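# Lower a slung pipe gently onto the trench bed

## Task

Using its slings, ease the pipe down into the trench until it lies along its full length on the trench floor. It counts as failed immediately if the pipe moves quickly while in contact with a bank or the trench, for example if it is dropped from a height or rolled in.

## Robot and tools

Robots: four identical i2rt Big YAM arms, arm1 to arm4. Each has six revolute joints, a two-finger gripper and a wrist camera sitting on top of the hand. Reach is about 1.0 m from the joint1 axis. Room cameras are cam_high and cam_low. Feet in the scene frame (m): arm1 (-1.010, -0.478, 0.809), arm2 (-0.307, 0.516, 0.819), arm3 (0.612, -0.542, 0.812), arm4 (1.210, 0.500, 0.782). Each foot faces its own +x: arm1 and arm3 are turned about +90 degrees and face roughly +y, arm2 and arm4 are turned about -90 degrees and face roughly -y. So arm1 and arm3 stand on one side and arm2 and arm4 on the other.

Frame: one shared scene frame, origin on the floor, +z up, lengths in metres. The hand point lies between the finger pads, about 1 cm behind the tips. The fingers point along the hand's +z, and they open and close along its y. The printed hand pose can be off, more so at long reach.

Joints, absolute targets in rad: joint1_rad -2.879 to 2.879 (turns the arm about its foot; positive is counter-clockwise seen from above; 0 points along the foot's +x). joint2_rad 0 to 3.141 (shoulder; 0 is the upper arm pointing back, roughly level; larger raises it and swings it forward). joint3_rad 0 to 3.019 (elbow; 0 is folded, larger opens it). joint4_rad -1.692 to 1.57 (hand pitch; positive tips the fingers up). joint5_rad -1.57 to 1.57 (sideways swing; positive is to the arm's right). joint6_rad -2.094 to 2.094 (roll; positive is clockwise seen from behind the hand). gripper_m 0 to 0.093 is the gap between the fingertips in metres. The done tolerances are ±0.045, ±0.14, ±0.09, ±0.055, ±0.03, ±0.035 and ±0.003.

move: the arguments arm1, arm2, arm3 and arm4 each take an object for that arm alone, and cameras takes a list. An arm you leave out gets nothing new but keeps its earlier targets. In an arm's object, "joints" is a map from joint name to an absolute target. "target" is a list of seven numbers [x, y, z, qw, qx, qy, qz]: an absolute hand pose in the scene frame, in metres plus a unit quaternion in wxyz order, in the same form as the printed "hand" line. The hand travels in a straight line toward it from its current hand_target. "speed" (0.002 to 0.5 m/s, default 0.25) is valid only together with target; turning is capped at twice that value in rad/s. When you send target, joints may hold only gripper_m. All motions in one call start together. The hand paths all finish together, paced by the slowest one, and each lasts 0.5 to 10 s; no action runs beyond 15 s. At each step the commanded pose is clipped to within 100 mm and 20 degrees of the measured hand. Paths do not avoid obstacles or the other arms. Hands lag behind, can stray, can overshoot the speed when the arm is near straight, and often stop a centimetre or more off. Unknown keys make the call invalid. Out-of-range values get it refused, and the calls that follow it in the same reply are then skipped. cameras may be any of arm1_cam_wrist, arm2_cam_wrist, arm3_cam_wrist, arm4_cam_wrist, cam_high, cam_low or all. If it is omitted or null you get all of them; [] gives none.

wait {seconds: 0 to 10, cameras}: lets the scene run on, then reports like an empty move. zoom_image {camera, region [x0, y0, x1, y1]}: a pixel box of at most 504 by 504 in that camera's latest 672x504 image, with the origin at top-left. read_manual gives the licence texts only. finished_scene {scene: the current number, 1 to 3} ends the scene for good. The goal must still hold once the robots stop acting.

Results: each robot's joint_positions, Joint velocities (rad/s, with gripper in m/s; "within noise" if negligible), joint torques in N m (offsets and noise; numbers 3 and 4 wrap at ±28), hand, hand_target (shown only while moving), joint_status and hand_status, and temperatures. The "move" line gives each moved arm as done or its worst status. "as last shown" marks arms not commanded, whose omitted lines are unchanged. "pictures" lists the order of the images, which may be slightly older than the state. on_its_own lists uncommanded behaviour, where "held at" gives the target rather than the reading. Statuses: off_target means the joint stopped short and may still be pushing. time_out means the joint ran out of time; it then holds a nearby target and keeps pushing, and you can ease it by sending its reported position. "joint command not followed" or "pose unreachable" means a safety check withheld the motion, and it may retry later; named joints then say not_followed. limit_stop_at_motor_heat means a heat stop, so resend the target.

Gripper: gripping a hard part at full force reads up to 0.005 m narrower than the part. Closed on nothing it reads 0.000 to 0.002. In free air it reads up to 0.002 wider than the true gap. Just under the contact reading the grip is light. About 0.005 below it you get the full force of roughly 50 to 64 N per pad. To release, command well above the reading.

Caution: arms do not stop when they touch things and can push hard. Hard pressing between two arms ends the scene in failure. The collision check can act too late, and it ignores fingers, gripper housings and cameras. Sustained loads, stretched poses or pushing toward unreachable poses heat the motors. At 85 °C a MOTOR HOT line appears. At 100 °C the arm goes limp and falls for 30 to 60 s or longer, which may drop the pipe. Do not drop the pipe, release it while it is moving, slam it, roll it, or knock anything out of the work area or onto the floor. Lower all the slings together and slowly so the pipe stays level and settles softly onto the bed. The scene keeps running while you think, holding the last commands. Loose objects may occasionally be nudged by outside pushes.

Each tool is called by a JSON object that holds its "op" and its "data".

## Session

{"op": "move", "data": {}}

Scene clock: 0.00 s.
Joint torques (N m): no reading
Heat: arm1: hottest joint2_rad 30 °C; arm2: hottest gripper 29 °C; arm3: hottest joint2_rad 29 °C; arm4: hottest joint5_rad 29 °C.
Joint velocities: within noise
arm1.joint_positions: joint1_rad=+0.181 joint2_rad=+0.602 joint3_rad=+1.316 joint4_rad=-1.375 joint5_rad=-0.192 joint6_rad=-0.163 gripper_m=+0.09396
arm1.joint_status: not commanded
arm1.hand: x=-1.0501 y=-0.2454 z=+1.3080 quat_wxyz=(-0.278, +0.713, -0.545, -0.341) (m; scene frame)
arm1.hand_target: x=-1.0502 y=-0.2475 z=+1.3183 quat_wxyz=(-0.286, +0.710, -0.541, -0.348) (m; scene frame)
arm1.hand_status: not commanded
arm2.joint_positions: joint1_rad=-0.039 joint2_rad=+0.499 joint3_rad=+1.459 joint4_rad=-1.321 joint5_rad=-0.112 joint6_rad=+0.052 gripper_m=+0.09396
arm2.joint_status: not commanded
arm2.hand: x=-0.3042 y=+0.3551 z=+1.4198 quat_wxyz=(-0.429, -0.599, -0.556, +0.384) (m; scene frame)
arm2.hand_target: x=-0.3038 y=+0.3587 z=+1.4302 quat_wxyz=(-0.436, -0.593, -0.552, +0.392) (m; scene frame)
arm2.hand_status: not commanded
arm3.joint_positions: joint1_rad=+0.407 joint2_rad=+0.468 joint3_rad=+1.336 joint4_rad=-1.245 joint5_rad=-0.228 joint6_rad=-0.247 gripper_m=+0.09396
arm3.joint_status: not commanded
arm3.hand: x=+0.4772 y=-0.4122 z=+1.3771 quat_wxyz=(-0.254, +0.787, -0.239, -0.508) (m; scene frame)
arm3.hand_target: x=+0.4794 y=-0.4157 z=+1.3869 quat_wxyz=(-0.260, +0.782, -0.236, -0.516) (m; scene frame)
arm3.hand_status: not commanded
arm4.joint_positions: joint1_rad=+0.227 joint2_rad=+0.629 joint3_rad=+1.327 joint4_rad=-1.242 joint5_rad=-0.022 joint6_rad=+0.203 gripper_m=+0.09396
arm4.joint_status: not commanded
arm4.hand: x=+1.2851 y=+0.2546 z=+1.3092 quat_wxyz=(-0.429, -0.584, -0.645, +0.243) (m; scene frame)
arm4.hand_target: x=+1.2844 y=+0.2567 z=+1.3242 quat_wxyz=(-0.441, -0.578, -0.639, +0.250) (m; scene frame)
arm4.hand_status: not commanded
pictures: arm1_cam_wrist, arm2_cam_wrist, arm3_cam_wrist, arm4_cam_wrist, cam_high, cam_low

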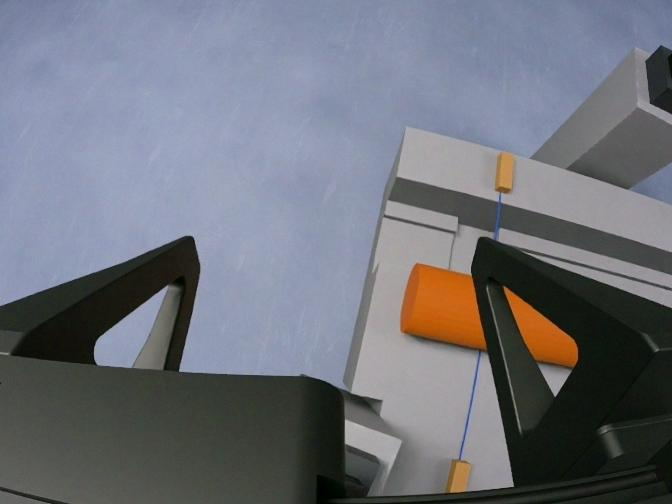

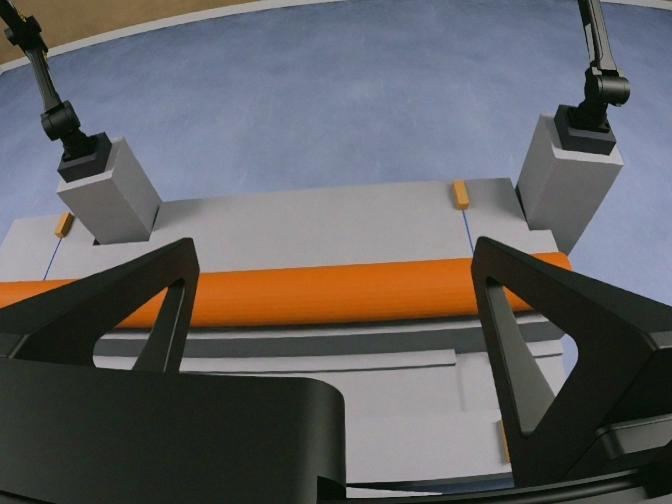

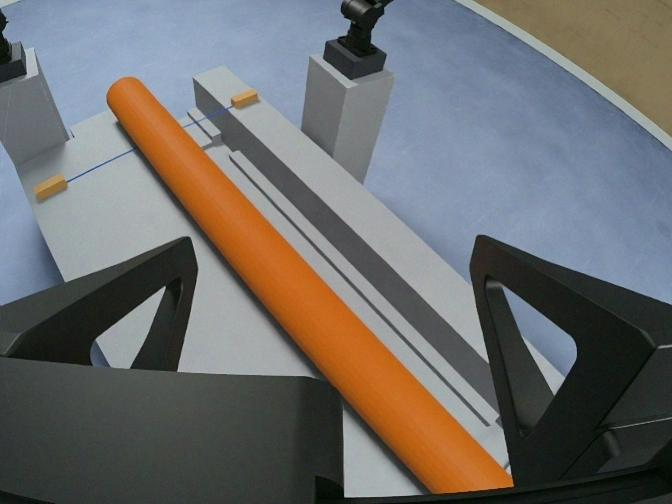

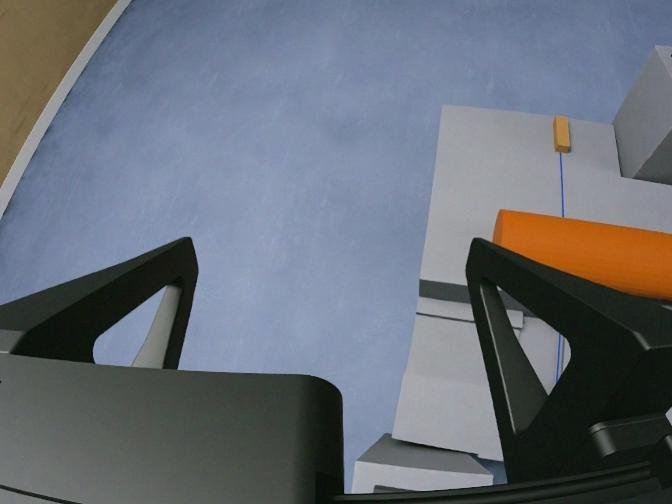

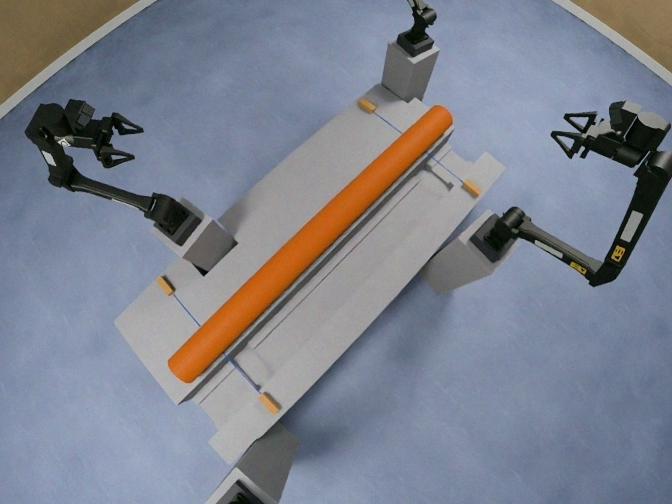

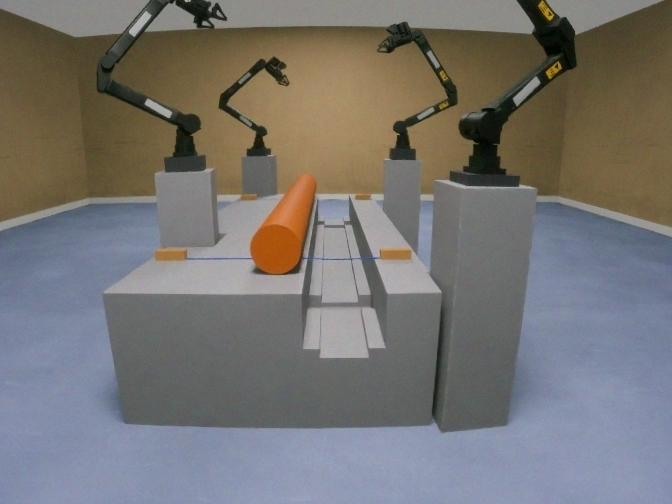

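{"op": "move", "data": {"arm1": {"target":[-0.66,-0.50,0.75,0,0.707,-0.707,0],"speed":0.35}, "arm2": {"target":[-0.68,0.30,0.75,0,0.707,0.707,0],"speed":0.35}, "arm3": {"target":[0.92,-0.51,0.75,0,0.707,-0.707,0],"speed":0.35}, "arm4": {"target":[0.91,0.29,0.75,0,0.707,0.707,0],"speed":0.35}, "cameras": []}}

{"op": "move", "data": {"arm1": {"target":[-0.657,-0.483,0.547,0,0.707,-0.707,0],"speed":0.2}, "arm2": {"target":[-0.682,0.271,0.557,0,0.707,0.707,0],"speed":0.2}, "arm3": {"target":[0.92,-0.503,0.55,0,0.707,-0.707,0],"speed":0.2}, "arm4": {"target":[0.902,0.265,0.557,0,0.707,0.707,0],"speed":0.2}}}

Scene clock: 9.13 s.
Joint torques (N m): arm1=[-0.79 -11.22 7.08 0.96 0 -0.06] | arm2=[0.44 -16.09 9.02 -0.14 -0.07 0.06] | arm3=[1.73 6.65 10.43 0.72 0.42 0.09] | arm4=[-0.26 -12.04 7.72 0.55 0.07 0]
move: arm1 off_target; arm2 off_target; arm3 not_followed; arm4 off_target
arm1.joint_positions: joint1_rad=-1.449 joint2_rad=+1.690 joint3_rad=+0.700 joint4_rad=-0.627 joint5_rad=-0.010 joint6_rad=-1.628 gripper_m=+0.09396
arm1.hand: x=-0.6775 y=-0.4962 z=+0.7470 quat_wxyz=(+0.010, +0.707, -0.707, -0.013) (m; scene frame)
arm1.hand_target: x=-0.6604 y=-0.4999 z=+0.7504 quat_wxyz=(+0.000, +0.707, -0.707, +0.000) (m; scene frame)
arm1.hand_status: off_target (0.018 m and 1.8 deg from the pose sent, 0.727 m and 54.2 deg at the start; a joint's target at an end of its range on 12 of 91 steps)
arm2.joint_positions: joint1_rad=-0.994 joint2_rad=+1.880 joint3_rad=+0.926 joint4_rad=-0.686 joint5_rad=+0.012 joint6_rad=-1.035 gripper_m=+0.09396
arm2.hand: x=-0.6612 y=+0.3166 z=+0.7371 quat_wxyz=(-0.009, -0.714, -0.700, -0.028) (m; scene frame)
arm2.hand_target: x=-0.6794 y=+0.3003 z=+0.7507 quat_wxyz=(+0.000, -0.707, -0.707, +0.000) (m; scene frame)
arm2.hand_status: off_target (0.028 m and 3.6 deg from the pose sent, 0.770 m and 70.5 deg at the start)
arm3.joint_positions: joint1_rad=+0.104 joint2_rad=+0.015 joint3_rad=+0.512 joint4_rad=-1.693 joint5_rad=+0.816 joint6_rad=-0.002 gripper_m=+0.09396
arm3.on_its_own: joint1_rad is held at +0.111, not at its first target +0.407; joint2_rad is held at +0.015, not at its first target +0.467; joint3_rad is held at +0.546, not at its first target +1.354; joint4_rad is held at -1.692, not at its first target -1.241; joint5_rad is held at +0.816, not at its first target -0.228; joint6_rad is held at -0.001, not at its first target -0.247
arm3.hand: x=+0.7191 y=-0.4627 z=+1.0210 quat_wxyz=(-0.418, +0.671, -0.604, +0.098) (m; scene frame)
arm3.hand_target: x=+0.7186 y=-0.4624 z=+1.0346 quat_wxyz=(-0.427, +0.667, -0.606, +0.084) (m; scene frame)
arm3.hand_status: not_followed (0.341 m and 51.2 deg from the pose sent, 0.774 m and 86.9 deg at the start; pose on its path clipped on 71 of 91 steps; a joint's target at an end of its range on 62 of 91 steps)
arm4.joint_positions: joint1_rad=-1.014 joint2_rad=+1.653 joint3_rad=+0.742 joint4_rad=-0.725 joint5_rad=+0.004 joint6_rad=-0.942 gripper_m=+0.09396
arm4.hand: x=+0.9341 y=+0.3031 z=+0.7365 quat_wxyz=(-0.006, -0.709, -0.705, -0.033) (m; scene frame)
arm4.hand_target: x=+0.9106 y=+0.2905 z=+0.7508 quat_wxyz=(+0.000, -0.707, -0.707, +0.000) (m; scene frame)
arm4.hand_status: off_target (0.031 m and 3.9 deg from the pose sent, 0.674 m and 59.3 deg at the start)
pictures: none
pose unreachable (arm3 arm): on one or more control steps of this call this arm could not follow its commanded pose, so it was not sent that pose on those steps. On the call's last step it was still not sent that pose. It may still have moved: this result reports where it is.
cause: moving toward the commanded pose would bring two parts of the arm too close to each other (its upper arm (the part past joint 2) and its fingers).

Scene clock: 12.33 s.
Joint torques (N m): arm1=[0.44 -12.81 1.63 0.96 -0.07 0.05] | arm2=[0.5 -17.44 4.9 0.09 -0.1 0.22] | arm3=[1.14 6.59 8.51 0.68 0.37 0.08] | arm4=[1.14 -14.27 3.17 0.72 0.01 0.31]
move: arm1 done; arm2 off_target; arm3 not_followed; arm4 off_target
arm1.joint_positions: joint1_rad=-1.411 joint2_rad=+2.297 joint3_rad=+0.801 joint4_rad=-0.086 joint5_rad=-0.010 joint6_rad=-1.591 gripper_m=+0.09396
arm1.hand: x=-0.6570 y=-0.4857 z=+0.5555 quat_wxyz=(-0.001, +0.708, -0.707, +0.000) (m; scene frame)
arm1.hand_target: x=-0.6571 y=-0.4830 z=+0.5472 quat_wxyz=(+0.000, +0.707, -0.707, +0.000) (m; scene frame)
arm1.hand_status: done (0.009 m and 0.2 deg from the pose sent, 0.202 m and 1.8 deg at the start)
arm2.joint_positions: joint1_rad=-0.946 joint2_rad=+2.368 joint3_rad=+1.062 joint4_rad=-0.310 joint5_rad=+0.012 joint6_rad=-1.001 gripper_m=+0.09396
arm2.hand: x=-0.6718 y=+0.2844 z=+0.5564 quat_wxyz=(-0.005, -0.709, -0.705, -0.016) (m; scene frame)
arm2.hand_target: x=-0.6818 y=+0.2711 z=+0.5575 quat_wxyz=(+0.000, -0.707, -0.707, +0.000) (m; scene frame)
arm2.hand_status: off_target (0.017 m and 2.0 deg from the pose sent, 0.187 m and 3.6 deg at the start)
arm3.joint_positions: joint1_rad=+0.104 joint2_rad=+0.015 joint3_rad=+0.498 joint4_rad=-1.693 joint5_rad=+0.848 joint6_rad=+0.012 gripper_m=+0.09396
arm3.on_its_own: joint1_rad is held at +0.104, not at its first target +0.407; joint2_rad is held at +0.015, not at its first target +0.467; joint3_rad is held at +0.505, not at its first target +1.354; joint4_rad is held at -1.693, not at its first target -1.241; joint5_rad is held at +0.847, not at its first target -0.228; joint6_rad is held at +0.011, not at its first target -0.247
arm3.hand: x=+0.7231 y=-0.4631 z=+1.0190 quat_wxyz=(-0.426, +0.663, -0.606, +0.111) (m; scene frame)
arm3.hand_target: x=+0.7230 y=-0.4631 z=+1.0218 quat_wxyz=(-0.427, +0.662, -0.606, +0.108) (m; scene frame)
arm3.hand_status: not_followed (0.510 m and 52.5 deg from the pose sent, 0.514 m and 51.2 deg at the start; pose on its path clipped on 78 of 96 steps; a joint's target at an end of its range on 96 of 96 steps)
arm4.joint_positions: joint1_rad=-0.996 joint2_rad=+2.206 joint3_rad=+0.843 joint4_rad=-0.238 joint5_rad=+0.004 joint6_rad=-0.933 gripper_m=+0.09396
arm4.hand: x=+0.9111 y=+0.2772 z=+0.5568 quat_wxyz=(-0.003, -0.706, -0.708, -0.016) (m; scene frame)
arm4.hand_target: x=+0.9022 y=+0.2650 z=+0.5573 quat_wxyz=(+0.000, -0.707, -0.707, +0.000) (m; scene frame)
arm4.hand_status: off_target (0.015 m and 1.8 deg from the pose sent, 0.186 m and 3.9 deg at the start)
pictures: arm1_cam_wrist, arm2_cam_wrist, arm3_cam_wrist, arm4_cam_wrist, cam_high, cam_low
pose unreachable (arm3 arm): on one or more control steps of this call this arm could not follow its commanded pose, so it was not sent that pose on those steps. On the call's last step it was still not sent that pose. It may still have moved: this result reports where it is.
cause: moving toward the commanded pose would bring two parts of the arm too close to each other (its upper arm (the part past joint 2) and its fingers).

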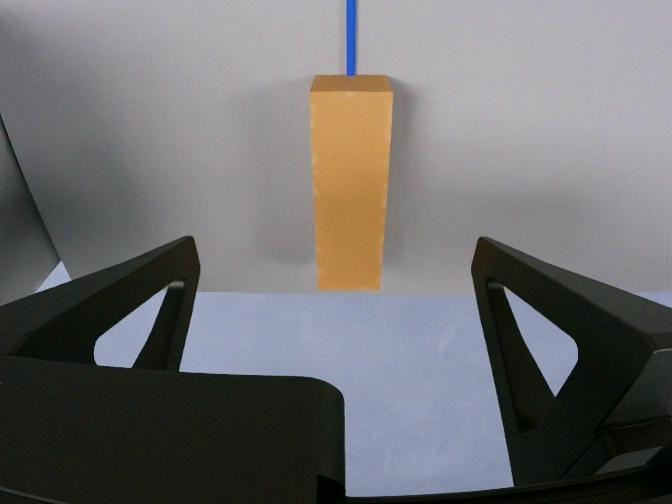

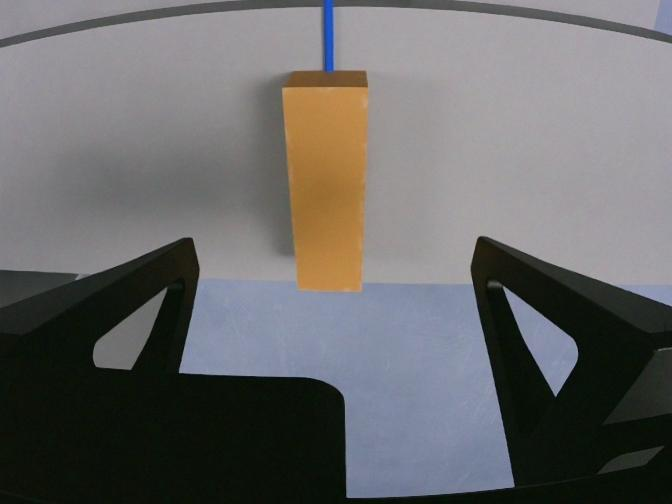

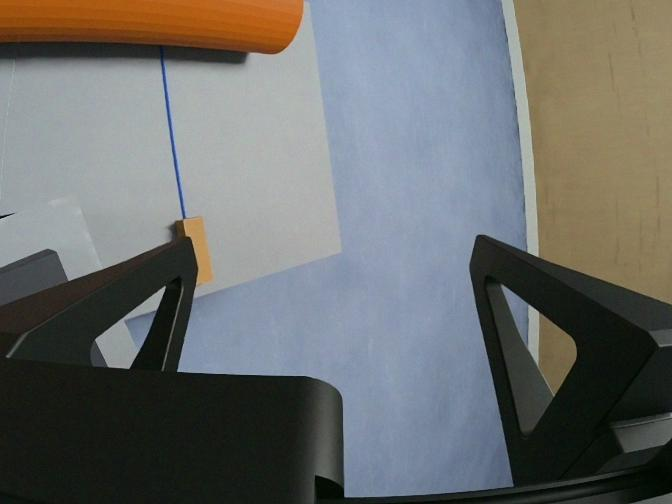

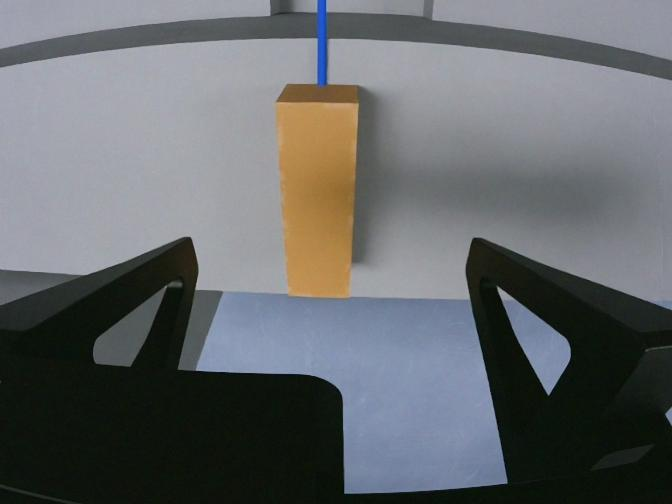

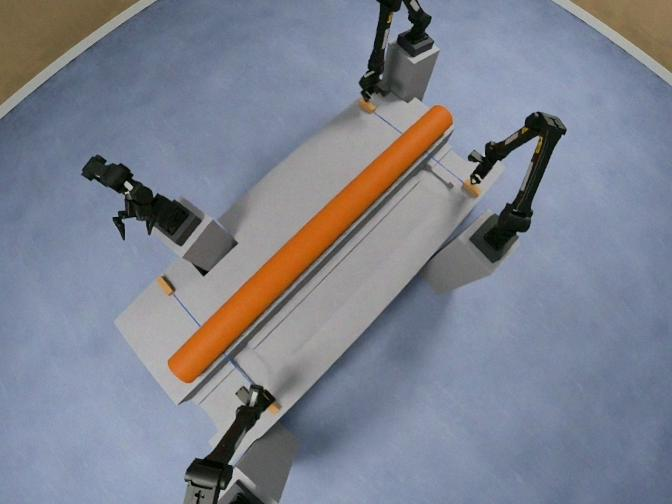

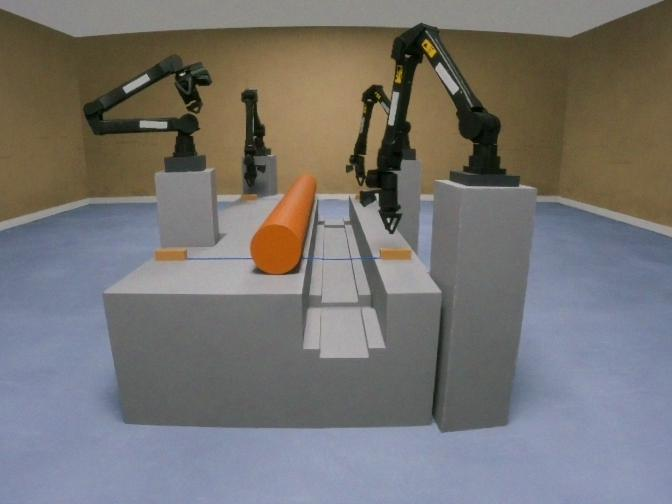

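{"op": "move", "data": {"arm3": {"joints":{"joint1_rad":-0.9,"joint2_rad":0.8,"joint3_rad":1.0,"joint4_rad":-1.2,"joint5_rad":0.0,"joint6_rad":-0.8}}, "cameras": []}}

{"op": "move", "data": {"arm3": {"joints":{"joint1_rad":-1.65,"joint2_rad":1.7,"joint3_rad":0.65,"joint4_rad":-0.5,"joint5_rad":0.0,"joint6_rad":-1.49}}, "cameras": []}}

{"op": "move", "data": {"arm3": {"target":[0.92,-0.503,0.555,0,0.707,-0.707,0],"speed":0.25}, "cameras": ["arm3_cam_wrist","cam_low"]}}

Scene clock: 17.97 s.
Joint torques (N m): arm1=[0.32 -13.16 1.65 0.92 -0.03 0.11] | arm2=[0.5 -17.49 4.92 0.08 -0.1 0.21] | arm3=[0.85 -4.31 11.49 1.46 -0.32 -0.06] | arm4=[1.14 -14.21 3.22 0.73 0.02 0.31]
move: arm3 done
arm1, arm2, arm4: as last shown
arm1.joint_positions: joint1_rad=-1.411 joint2_rad=+2.297 joint3_rad=+0.801 joint4_rad=-0.086 joint5_rad=-0.010 joint6_rad=-1.590 gripper_m=+0.09396
arm3.joint_positions: joint1_rad=-0.897 joint2_rad=+0.807 joint3_rad=+0.968 joint4_rad=-1.211 joint5_rad=+0.003 joint6_rad=-0.792 gripper_m=+0.09396
arm3.joint_status: all done
arm3.hand: x=+0.8178 y=-0.3166 z=+1.1137 quat_wxyz=(-0.262, +0.702, -0.662, -0.007) (m; scene frame)
pictures: none

Scene clock: 19.63 s.
Joint torques (N m): arm1=[0.62 -13.51 1.54 0.92 -0.02 0.08] | arm2=[0.5 -17.38 4.89 0.09 -0.1 0.2] | arm3=[1.2 -12.92 4.55 0.46 -0.26 -0.07] | arm4=[1.08 -14.21 3.18 0.69 0.01 0.31]
move: arm3 done
arm1, arm2, arm4: as last shown
arm3.joint_positions: joint1_rad=-1.651 joint2_rad=+1.694 joint3_rad=+0.647 joint4_rad=-0.510 joint5_rad=+0.001 joint6_rad=-1.482 gripper_m=+0.09396
arm3.joint_status: all done
arm3.hand: x=+0.9412 y=-0.5141 z=+0.7347 quat_wxyz=(-0.010, +0.706, -0.708, +0.002) (m; scene frame)
pictures: none

Scene clock: 21.10 s.
Joint torques (N m): arm1=[0.32 -13.16 1.66 0.9 -0.06 0.11] | arm2=[0.5 -17.44 4.9 0.06 -0.1 0.2] | arm3=[2.02 -16.73 0.13 0.39 -0.09 0.1] | arm4=[1.14 -14.15 3.19 0.7 0.01 0.32]
move: arm3 done
arm1, arm2, arm4: as last shown
arm3.joint_positions: joint1_rad=-1.619 joint2_rad=+2.296 joint3_rad=+0.686 joint4_rad=+0.020 joint5_rad=+0.006 joint6_rad=-1.452 gripper_m=+0.09396
arm3.hand: x=+0.9149 y=-0.5059 z=+0.5545 quat_wxyz=(+0.005, +0.706, -0.708, -0.006) (m; scene frame)
arm3.hand_target: x=+0.9200 y=-0.5030 z=+0.5550 quat_wxyz=(+0.000, +0.707, -0.707, +0.000) (m; scene frame)
arm3.hand_status: done (0.006 m and 0.9 deg from the pose sent, 0.181 m and 1.2 deg at the start)
pictures: arm3_cam_wrist, cam_low

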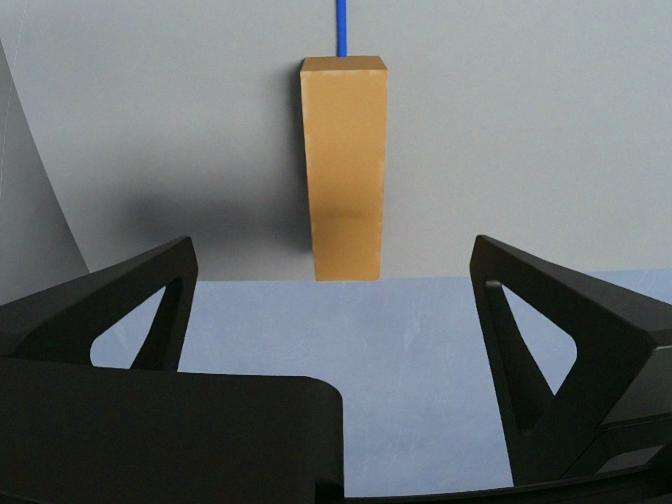

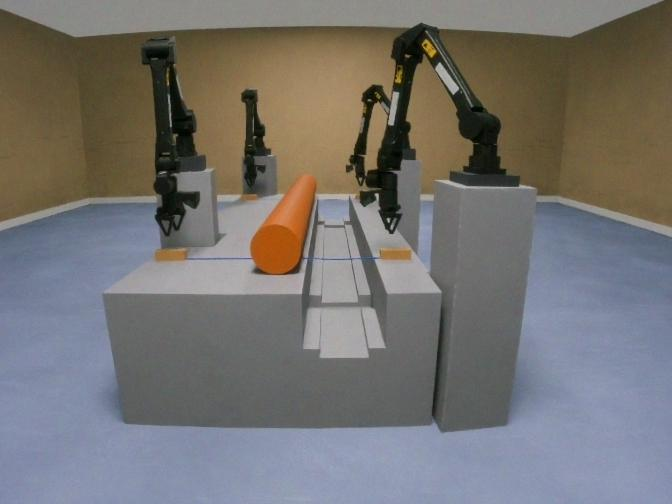

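{"op": "move", "data": {"arm1": {"target":[-0.657,-0.487,0.495,0,0.707,-0.707,0],"speed":0.12}, "arm2": {"target":[-0.682,0.272,0.503,0,0.707,0.707,0],"speed":0.12}, "arm3": {"target":[0.923,-0.503,0.5,0,0.707,-0.707,0],"speed":0.12}, "arm4": {"target":[0.91,0.274,0.503,0,0.707,0.707,0],"speed":0.12}, "cameras": ["arm1_cam_wrist","arm2_cam_wrist","arm3_cam_wrist","arm4_cam_wrist"]}}

Scene clock: 28.30 s.
Joint torques (N m): arm1=[-0.15 -14.04 0.36 0.85 -0.07 -0.02] | arm2=[0.26 -18.67 3.7 0.06 -0.09 0.17] | arm3=[1.79 -16.67 -0.5 0.42 -0.09 0.07] | arm4=[0.67 -15.27 1.58 0.66 0.02 0.23]
move: arm1 done; arm2 off_target; arm3 done; arm4 off_target
arm1.joint_positions: joint1_rad=-1.411 joint2_rad=+2.459 joint3_rad=+0.877 joint4_rad=+0.000 joint5_rad=-0.010 joint6_rad=-1.590 gripper_m=+0.09396
arm1.hand: x=-0.6543 y=-0.4862 z=+0.5027 quat_wxyz=(-0.002, +0.708, -0.707, +0.001) (m; scene frame)
arm1.hand_target: x=-0.6572 y=-0.4869 z=+0.4952 quat_wxyz=(+0.000, +0.707, -0.707, +0.000) (m; scene frame)
arm1.hand_status: done (0.008 m and 0.2 deg from the pose sent, 0.061 m and 0.2 deg at the start)
arm2.joint_positions: joint1_rad=-0.946 joint2_rad=+2.517 joint3_rad=+1.132 joint4_rad=-0.233 joint5_rad=+0.012 joint6_rad=-1.001 gripper_m=+0.09396
arm2.hand: x=-0.6705 y=+0.2843 z=+0.4999 quat_wxyz=(-0.005, -0.709, -0.705, -0.018) (m; scene frame)
arm2.hand_target: x=-0.6817 y=+0.2721 z=+0.5033 quat_wxyz=(+0.000, -0.707, -0.707, +0.000) (m; scene frame)
arm2.hand_status: off_target (0.017 m and 2.1 deg from the pose sent, 0.056 m and 2.0 deg at the start)
arm3.joint_positions: joint1_rad=-1.619 joint2_rad=+2.463 joint3_rad=+0.774 joint4_rad=+0.112 joint5_rad=+0.006 joint6_rad=-1.451 gripper_m=+0.09396
arm3.hand: x=+0.9235 y=-0.5044 z=+0.5033 quat_wxyz=(+0.000, +0.706, -0.708, -0.002) (m; scene frame)
arm3.hand_target: x=+0.9230 y=-0.5030 z=+0.5001 quat_wxyz=(+0.000, +0.707, -0.707, +0.000) (m; scene frame)
arm3.hand_status: done (0.004 m and 0.3 deg from the pose sent, 0.055 m and 0.9 deg at the start)
arm4.joint_positions: joint1_rad=-0.996 joint2_rad=+2.368 joint3_rad=+0.876 joint4_rad=-0.106 joint5_rad=+0.004 joint6_rad=-0.933 gripper_m=+0.09396
arm4.hand: x=+0.9188 y=+0.2827 z=+0.5011 quat_wxyz=(-0.002, -0.706, -0.708, -0.015) (m; scene frame)
arm4.hand_target: x=+0.9101 y=+0.2740 z=+0.5032 quat_wxyz=(+0.000, -0.707, -0.707, +0.000) (m; scene frame)
arm4.hand_status: off_target (0.012 m and 1.7 deg from the pose sent, 0.054 m and 1.8 deg at the start)
pictures: arm1_cam_wrist, arm2_cam_wrist, arm3_cam_wrist, arm4_cam_wrist

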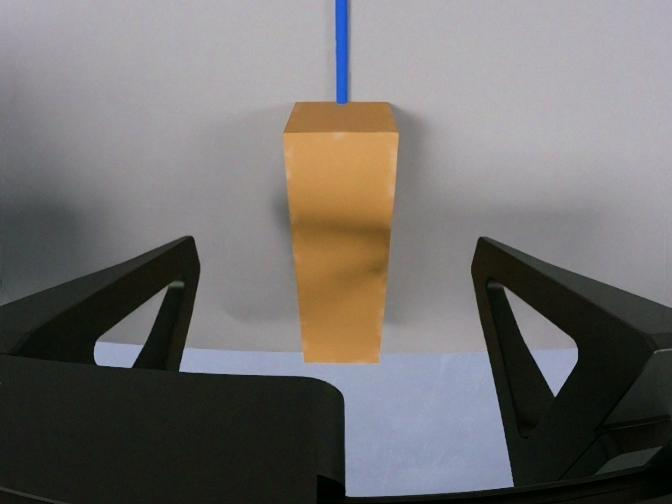

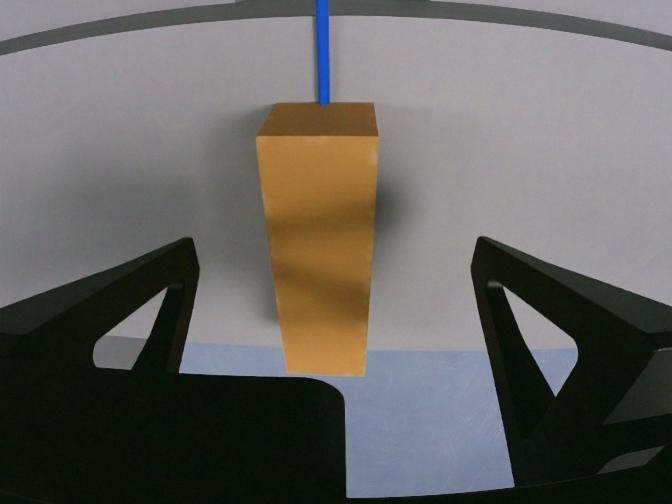

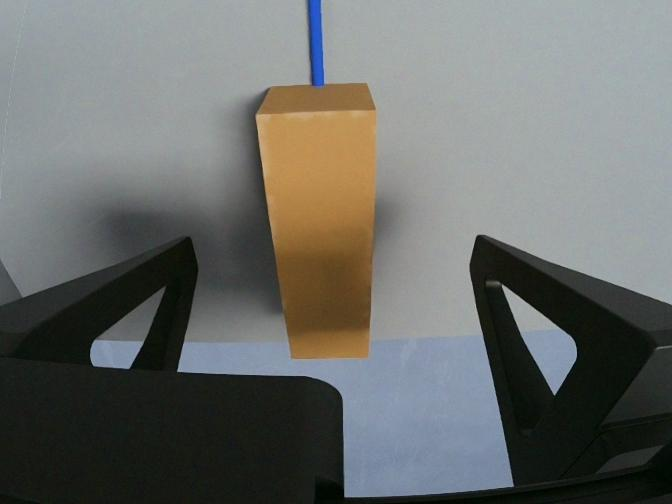

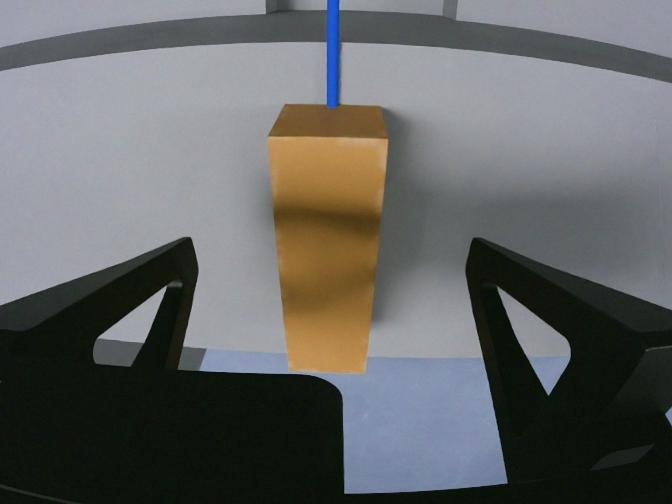

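{"op": "move", "data": {"arm1": {"target":[-0.652,-0.485,0.454,0,0.707,-0.707,0],"speed":0.1}, "arm2": {"target":[-0.675,0.272,0.463,0,0.707,0.707,0],"speed":0.1}, "arm3": {"target":[0.915,-0.5,0.459,0,0.707,-0.707,0],"speed":0.1}, "arm4": {"target":[0.91,0.276,0.463,0,0.707,0.707,0],"speed":0.1}, "cameras": ["arm1_cam_wrist","arm2_cam_wrist","arm3_cam_wrist","arm4_cam_wrist"]}}

Scene clock: 32.23 s.
Joint torques (N m): arm1=[0.03 -14.33 0.32 0.96 0.01 0.05] | arm2=[0.38 -18.14 3.12 0.05 -0.16 0.2] | arm3=[1.96 -16.91 -1.14 0.39 -0.1 0.08] | arm4=[0.38 -15.03 1.11 0.7 0 0.17]
move: arm1 off_target; arm2 off_target; arm3 done; arm4 done
arm1.joint_positions: joint1_rad=-1.411 joint2_rad=+2.573 joint3_rad=+0.959 joint4_rad=+0.038 joint5_rad=-0.010 joint6_rad=-1.590 gripper_m=+0.09396
arm1.hand: x=-0.6462 y=-0.4867 z=+0.4635 quat_wxyz=(-0.003, +0.708, -0.707, +0.002) (m; scene frame)
arm1.hand_target: x=-0.6520 y=-0.4850 z=+0.4544 quat_wxyz=(+0.000, +0.707, -0.707, +0.000) (m; scene frame)
arm1.hand_status: off_target (0.011 m and 0.5 deg from the pose sent, 0.049 m and 0.2 deg at the start)
arm2.joint_positions: joint1_rad=-0.941 joint2_rad=+2.611 joint3_rad=+1.179 joint4_rad=-0.175 joint5_rad=+0.013 joint6_rad=-0.997 gripper_m=+0.09396
arm2.hand: x=-0.6682 y=+0.2828 z=+0.4634 quat_wxyz=(-0.003, -0.709, -0.705, -0.013) (m; scene frame)
arm2.hand_target: x=-0.6748 y=+0.2721 z=+0.4632 quat_wxyz=(+0.000, -0.707, -0.707, +0.000) (m; scene frame)
arm2.hand_status: off_target (0.013 m and 1.5 deg from the pose sent, 0.039 m and 2.1 deg at the start)
arm3.joint_positions: joint1_rad=-1.611 joint2_rad=+2.594 joint3_rad=+0.829 joint4_rad=+0.187 joint5_rad=+0.006 joint6_rad=-1.443 gripper_m=+0.09396
arm3.hand: x=+0.9159 y=-0.5024 z=+0.4623 quat_wxyz=(+0.000, +0.706, -0.708, -0.002) (m; scene frame)
arm3.hand_target: x=+0.9150 y=-0.5000 z=+0.4591 quat_wxyz=(+0.000, +0.707, -0.707, +0.000) (m; scene frame)
arm3.hand_status: done (0.004 m and 0.3 deg from the pose sent, 0.045 m and 0.3 deg at the start)
arm4.joint_positions: joint1_rad=-0.996 joint2_rad=+2.479 joint3_rad=+0.930 joint4_rad=-0.043 joint5_rad=+0.005 joint6_rad=-0.933 gripper_m=+0.09396
arm4.hand: x=+0.9179 y=+0.2819 z=+0.4634 quat_wxyz=(-0.002, -0.706, -0.708, -0.012) (m; scene frame)
arm4.hand_target: x=+0.9102 y=+0.2761 z=+0.4631 quat_wxyz=(+0.000, -0.707, -0.707, +0.000) (m; scene frame)
arm4.hand_status: done (0.010 m and 1.4 deg from the pose sent, 0.040 m and 1.7 deg at the start)
pictures: arm1_cam_wrist, arm2_cam_wrist, arm3_cam_wrist, arm4_cam_wrist

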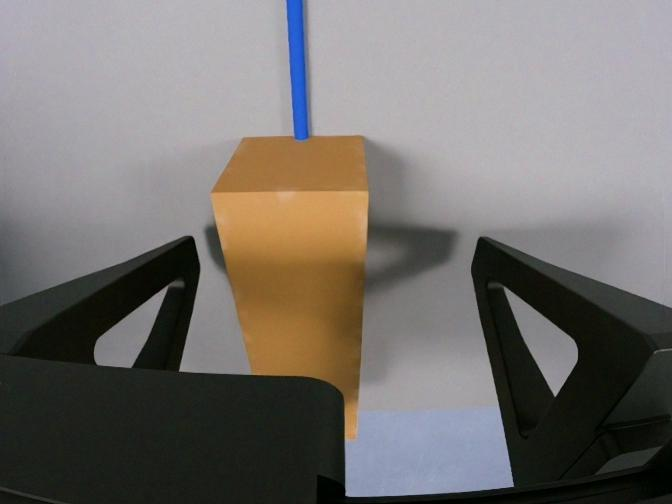

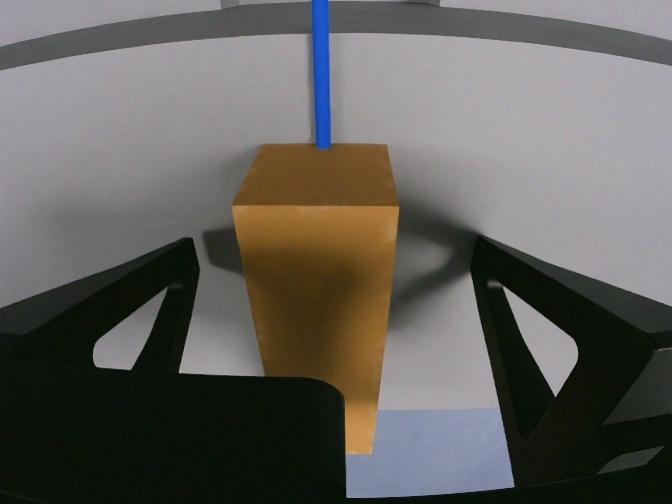

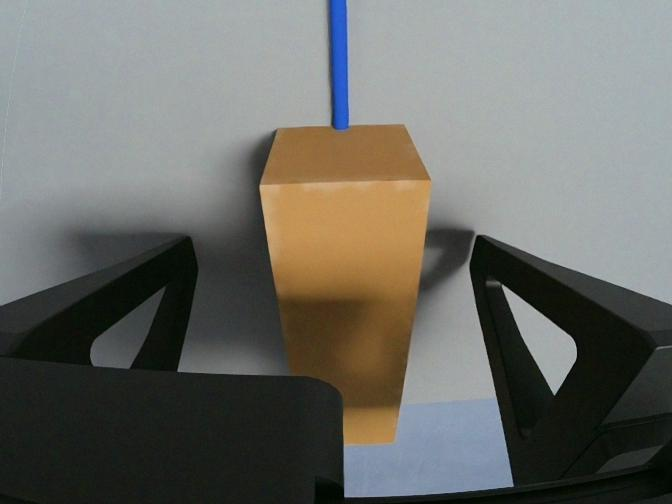

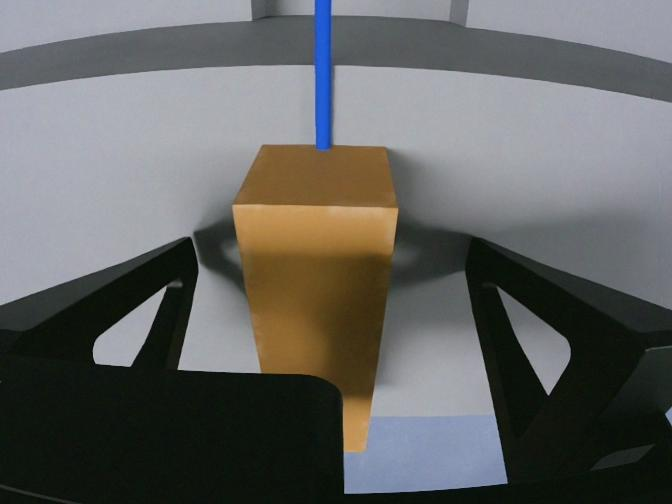

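{"op": "move", "data": {"arm1": {"joints":{"gripper_m":0.02}}, "arm2": {"joints":{"gripper_m":0.02}}, "arm3": {"joints":{"gripper_m":0.02}}, "arm4": {"joints":{"gripper_m":0.02}}, "cameras": ["cam_low"]}}

{"op": "move", "data": {"arm1": {"target":[-0.645,-0.34,0.70,0,0.707,-0.707,0],"speed":0.15}, "arm2": {"target":[-0.675,0.11,0.715,0,0.707,0.707,0],"speed":0.15}, "arm3": {"target":[0.92,-0.345,0.70,0,0.707,-0.707,0],"speed":0.15}, "arm4": {"target":[0.91,0.11,0.715,0,0.707,0.707,0],"speed":0.15}, "cameras": ["cam_low","cam_high"]}}

{"op": "zoom_image", "data": {"camera": "cam_low", "region": [130, 130, 450, 300]}}

Scene clock: 37.67 s.
Joint torques (N m): arm1=[0.38 -13.8 0.35 0.83 -0.06 0.06] | arm2=[0.38 -18.14 3.04 0.05 -0.14 0.2] | arm3=[1.96 -16.73 -1.16 0.38 -0.12 0.1] | arm4=[0.38 -15.27 1.01 0.65 0.04 0.17]
move: arm1 off_target; arm2 off_target; arm3 off_target; arm4 off_target
arm1.joint_positions: joint1_rad=-1.411 joint2_rad=+2.573 joint3_rad=+0.959 joint4_rad=+0.039 joint5_rad=-0.010 joint6_rad=-1.590 gripper_m=+0.03383
arm1.joint_status: gripper_m off_target (ended at +0.03386, target +0.02000)
arm1.hand: x=-0.6459 y=-0.4868 z=+0.4635 quat_wxyz=(-0.004, +0.707, -0.707, +0.003) (m; scene frame)
arm2.joint_positions: joint1_rad=-0.940 joint2_rad=+2.611 joint3_rad=+1.180 joint4_rad=-0.175 joint5_rad=+0.013 joint6_rad=-0.996 gripper_m=+0.03435
arm2.joint_status: gripper_m off_target (ended at +0.03438, target +0.02000)
arm2.hand: x=-0.6686 y=+0.2821 z=+0.4634 quat_wxyz=(-0.003, -0.709, -0.705, -0.012) (m; scene frame)
arm3.joint_positions: joint1_rad=-1.611 joint2_rad=+2.594 joint3_rad=+0.829 joint4_rad=+0.189 joint5_rad=+0.007 joint6_rad=-1.442 gripper_m=+0.03452
arm3.joint_status: gripper_m off_target (ended at +0.03455, target +0.02000)
arm3.hand: x=+0.9167 y=-0.5023 z=+0.4622 quat_wxyz=(-0.001, +0.706, -0.708, -0.001) (m; scene frame)
arm4.joint_positions: joint1_rad=-0.996 joint2_rad=+2.479 joint3_rad=+0.931 joint4_rad=-0.042 joint5_rad=+0.004 joint6_rad=-0.932 gripper_m=+0.03455
arm4.joint_status: gripper_m off_target (ended at +0.03458, target +0.02000)
arm4.hand: x=+0.9167 y=+0.2808 z=+0.4634 quat_wxyz=(-0.002, -0.706, -0.708, -0.010) (m; scene frame)
pictures: cam_low

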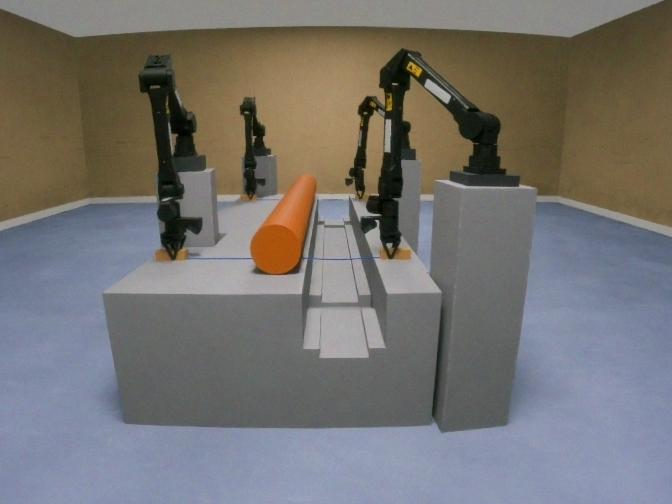

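Scene clock: 40.37 s.
Joint torques (N m): arm1=[0.32 -14.97 5.63 -0.03 -0.16 0.05] | arm2=[0.03 -21.3 10.09 -1.01 -0.17 0.24] | arm3=[1.55 -16.26 5.03 -0.4 -0.26 0.09] | arm4=[0.91 -18.37 8.09 -0.35 0.04 0.31]
move: arm1 off_target; arm2 off_target; arm3 off_target; arm4 off_target
arm1.joint_positions: joint1_rad=-1.035 joint2_rad=+1.904 joint3_rad=+0.810 joint4_rad=-0.502 joint5_rad=-0.013 joint6_rad=-1.221 gripper_m=+0.03383
arm1.hand: x=-0.6543 y=-0.3450 z=+0.6934 quat_wxyz=(+0.007, +0.710, -0.704, -0.003) (m; scene frame)
arm1.hand_target: x=-0.6451 y=-0.3400 z=+0.7001 quat_wxyz=(+0.000, +0.707, -0.707, +0.000) (m; scene frame)
arm1.hand_status: off_target (0.012 m and 1.0 deg from the pose sent, 0.278 m and 0.5 deg at the start)
arm2.joint_positions: joint1_rad=-0.682 joint2_rad=+2.164 joint3_rad=+1.303 joint4_rad=-0.763 joint5_rad=+0.010 joint6_rad=-0.742 gripper_m=+0.03435
arm2.hand: x=-0.6645 y=+0.1285 z=+0.6978 quat_wxyz=(+0.001, -0.707, -0.707, -0.020) (m; scene frame)
arm2.hand_target: x=-0.6745 y=+0.1104 z=+0.7153 quat_wxyz=(+0.000, -0.707, -0.707, +0.000) (m; scene frame)
arm2.hand_status: off_target (0.027 m and 2.3 deg from the pose sent, 0.305 m and 1.5 deg at the start)
arm3.joint_positions: joint1_rad=-1.168 joint2_rad=+1.872 joint3_rad=+0.738 joint4_rad=-0.460 joint5_rad=+0.008 joint6_rad=-1.006 gripper_m=+0.03452
arm3.hand: x=+0.9125 y=-0.3521 z=+0.6949 quat_wxyz=(+0.008, +0.708, -0.706, -0.001) (m; scene frame)
arm3.hand_target: x=+0.9200 y=-0.3450 z=+0.7002 quat_wxyz=(+0.000, +0.707, -0.707, +0.000) (m; scene frame)
arm3.hand_status: off_target (0.011 m and 0.9 deg from the pose sent, 0.285 m and 0.2 deg at the start)
arm4.joint_positions: joint1_rad=-0.727 joint2_rad=+1.979 joint3_rad=+1.110 joint4_rad=-0.748 joint5_rad=+0.004 joint6_rad=-0.669 gripper_m=+0.03455
arm4.hand: x=+0.9208 y=+0.1295 z=+0.6956 quat_wxyz=(+0.002, -0.704, -0.710, -0.023) (m; scene frame)
arm4.hand_target: x=+0.9104 y=+0.1105 z=+0.7154 quat_wxyz=(+0.000, -0.707, -0.707, +0.000) (m; scene frame)
arm4.hand_status: off_target (0.030 m and 2.7 deg from the pose sent, 0.304 m and 1.2 deg at the start)
pictures: cam_high, cam_low

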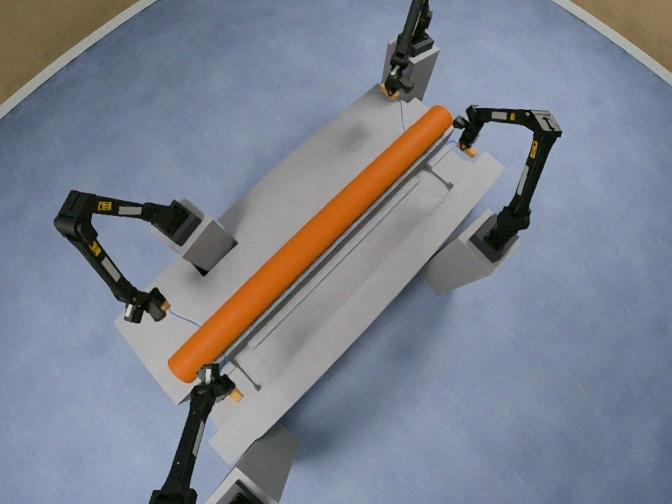

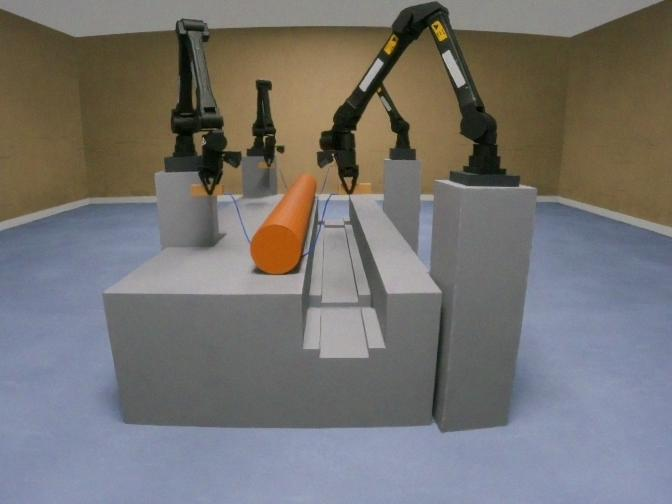

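Scaled by 1.575.

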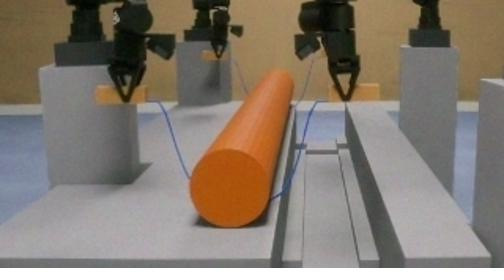

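{"op": "move", "data": {"arm1": {"target":[-0.64,-0.335,0.845,0,0.707,-0.707,0],"speed":0.07}, "arm2": {"target":[-0.673,0.095,0.87,0,0.707,0.707,0],"speed":0.07}, "arm3": {"target":[0.925,-0.33,0.845,0,0.707,-0.707,0],"speed":0.07}, "arm4": {"target":[0.90,0.095,0.87,0,0.707,0.707,0],"speed":0.07}, "cameras": ["cam_low","cam_high"]}}

{"op": "zoom_image", "data": {"camera": "cam_low", "region": [130, 130, 450, 300]}}

Scene clock: 46.33 s.
Joint torques (N m): arm1=[-2.02 -19.31 11.12 -1.54 0.5 -0.07] | arm2=[-1.32 -30.1 13.87 -3.48 0.12 0.03] | arm3=[0.15 -22.01 9.7 -1.91 0.16 -0.05] | arm4=[-0.32 -27.63 12.04 -2.63 0.19 0.13]
move: arm1 off_target; arm2 off_target; arm3 off_target; arm4 off_target
arm1.joint_positions: joint1_rad=-1.005 joint2_rad=+1.663 joint3_rad=+0.860 joint4_rad=-0.873 joint5_rad=-0.026 joint6_rad=-1.198 gripper_m=+0.03383
arm1.hand: x=-0.6749 y=-0.3370 z=+0.7943 quat_wxyz=(+0.042, +0.711, -0.702, -0.025) (m; scene frame)
arm1.hand_target: x=-0.6426 y=-0.3356 z=+0.8427 quat_wxyz=(+0.000, +0.707, -0.707, +0.001) (m; scene frame)
arm1.hand_status: off_target (0.062 m and 5.6 deg from the pose sent, 0.153 m and 1.0 deg at the start)
arm2.joint_positions: joint1_rad=-0.640 joint2_rad=+2.047 joint3_rad=+1.381 joint4_rad=-1.028 joint5_rad=+0.005 joint6_rad=-0.701 gripper_m=+0.03435
arm2.hand: x=-0.6476 y=+0.1144 z=+0.7830 quat_wxyz=(+0.002, -0.706, -0.706, -0.054) (m; scene frame)
arm2.hand_target: x=-0.6699 y=+0.0984 z=+0.8656 quat_wxyz=(+0.000, -0.707, -0.707, +0.001) (m; scene frame)
arm2.hand_status: off_target (0.093 m and 6.2 deg from the pose sent, 0.176 m and 2.3 deg at the start; pose on its path clipped on 16 of 85 steps)
arm3.joint_positions: joint1_rad=-1.121 joint2_rad=+1.625 joint3_rad=+0.821 joint4_rad=-0.867 joint5_rad=-0.001 joint6_rad=-0.963 gripper_m=+0.03452
arm3.hand: x=+0.8986 y=-0.3404 z=+0.8001 quat_wxyz=(+0.044, +0.709, -0.704, -0.012) (m; scene frame)
arm3.hand_target: x=+0.9234 y=-0.3308 z=+0.8428 quat_wxyz=(+0.000, +0.707, -0.707, +0.000) (m; scene frame)
arm3.hand_status: off_target (0.053 m and 5.3 deg from the pose sent, 0.152 m and 0.9 deg at the start)
arm4.joint_positions: joint1_rad=-0.706 joint2_rad=+1.877 joint3_rad=+1.242 joint4_rad=-1.062 joint5_rad=+0.001 joint6_rad=-0.649 gripper_m=+0.03455
arm4.hand: x=+0.9240 y=+0.1172 z=+0.7824 quat_wxyz=(+0.007, -0.703, -0.709, -0.063) (m; scene frame)
arm4.hand_target: x=+0.9034 y=+0.0990 z=+0.8652 quat_wxyz=(+0.000, -0.707, -0.707, +0.001) (m; scene frame)
arm4.hand_status: off_target (0.093 m and 7.3 deg from the pose sent, 0.179 m and 2.7 deg at the start; pose on its path clipped on 17 of 85 steps)
pictures: cam_high, cam_low

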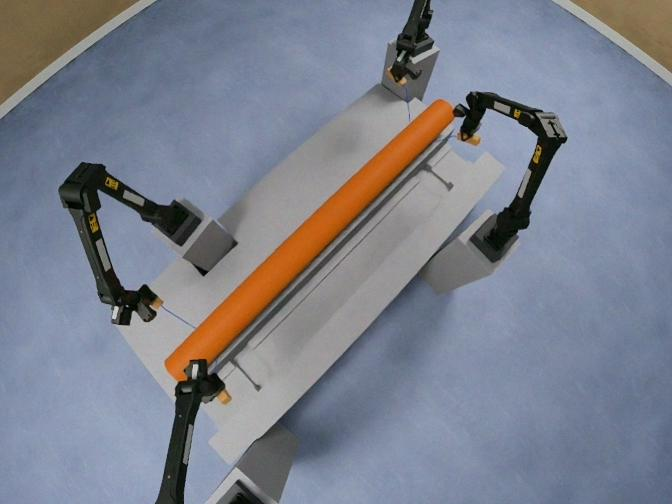

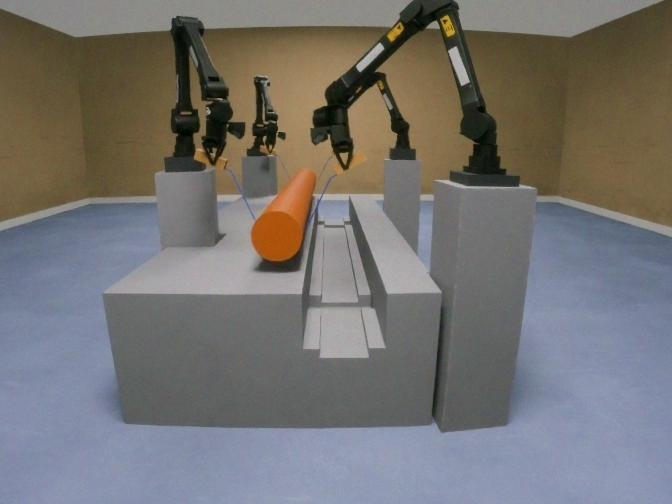

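Scaled by 1.575.

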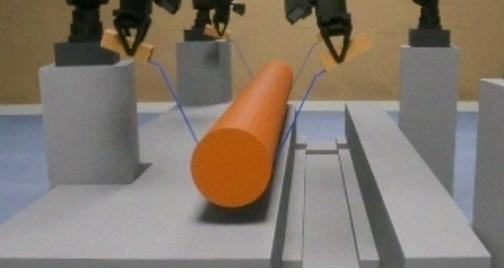

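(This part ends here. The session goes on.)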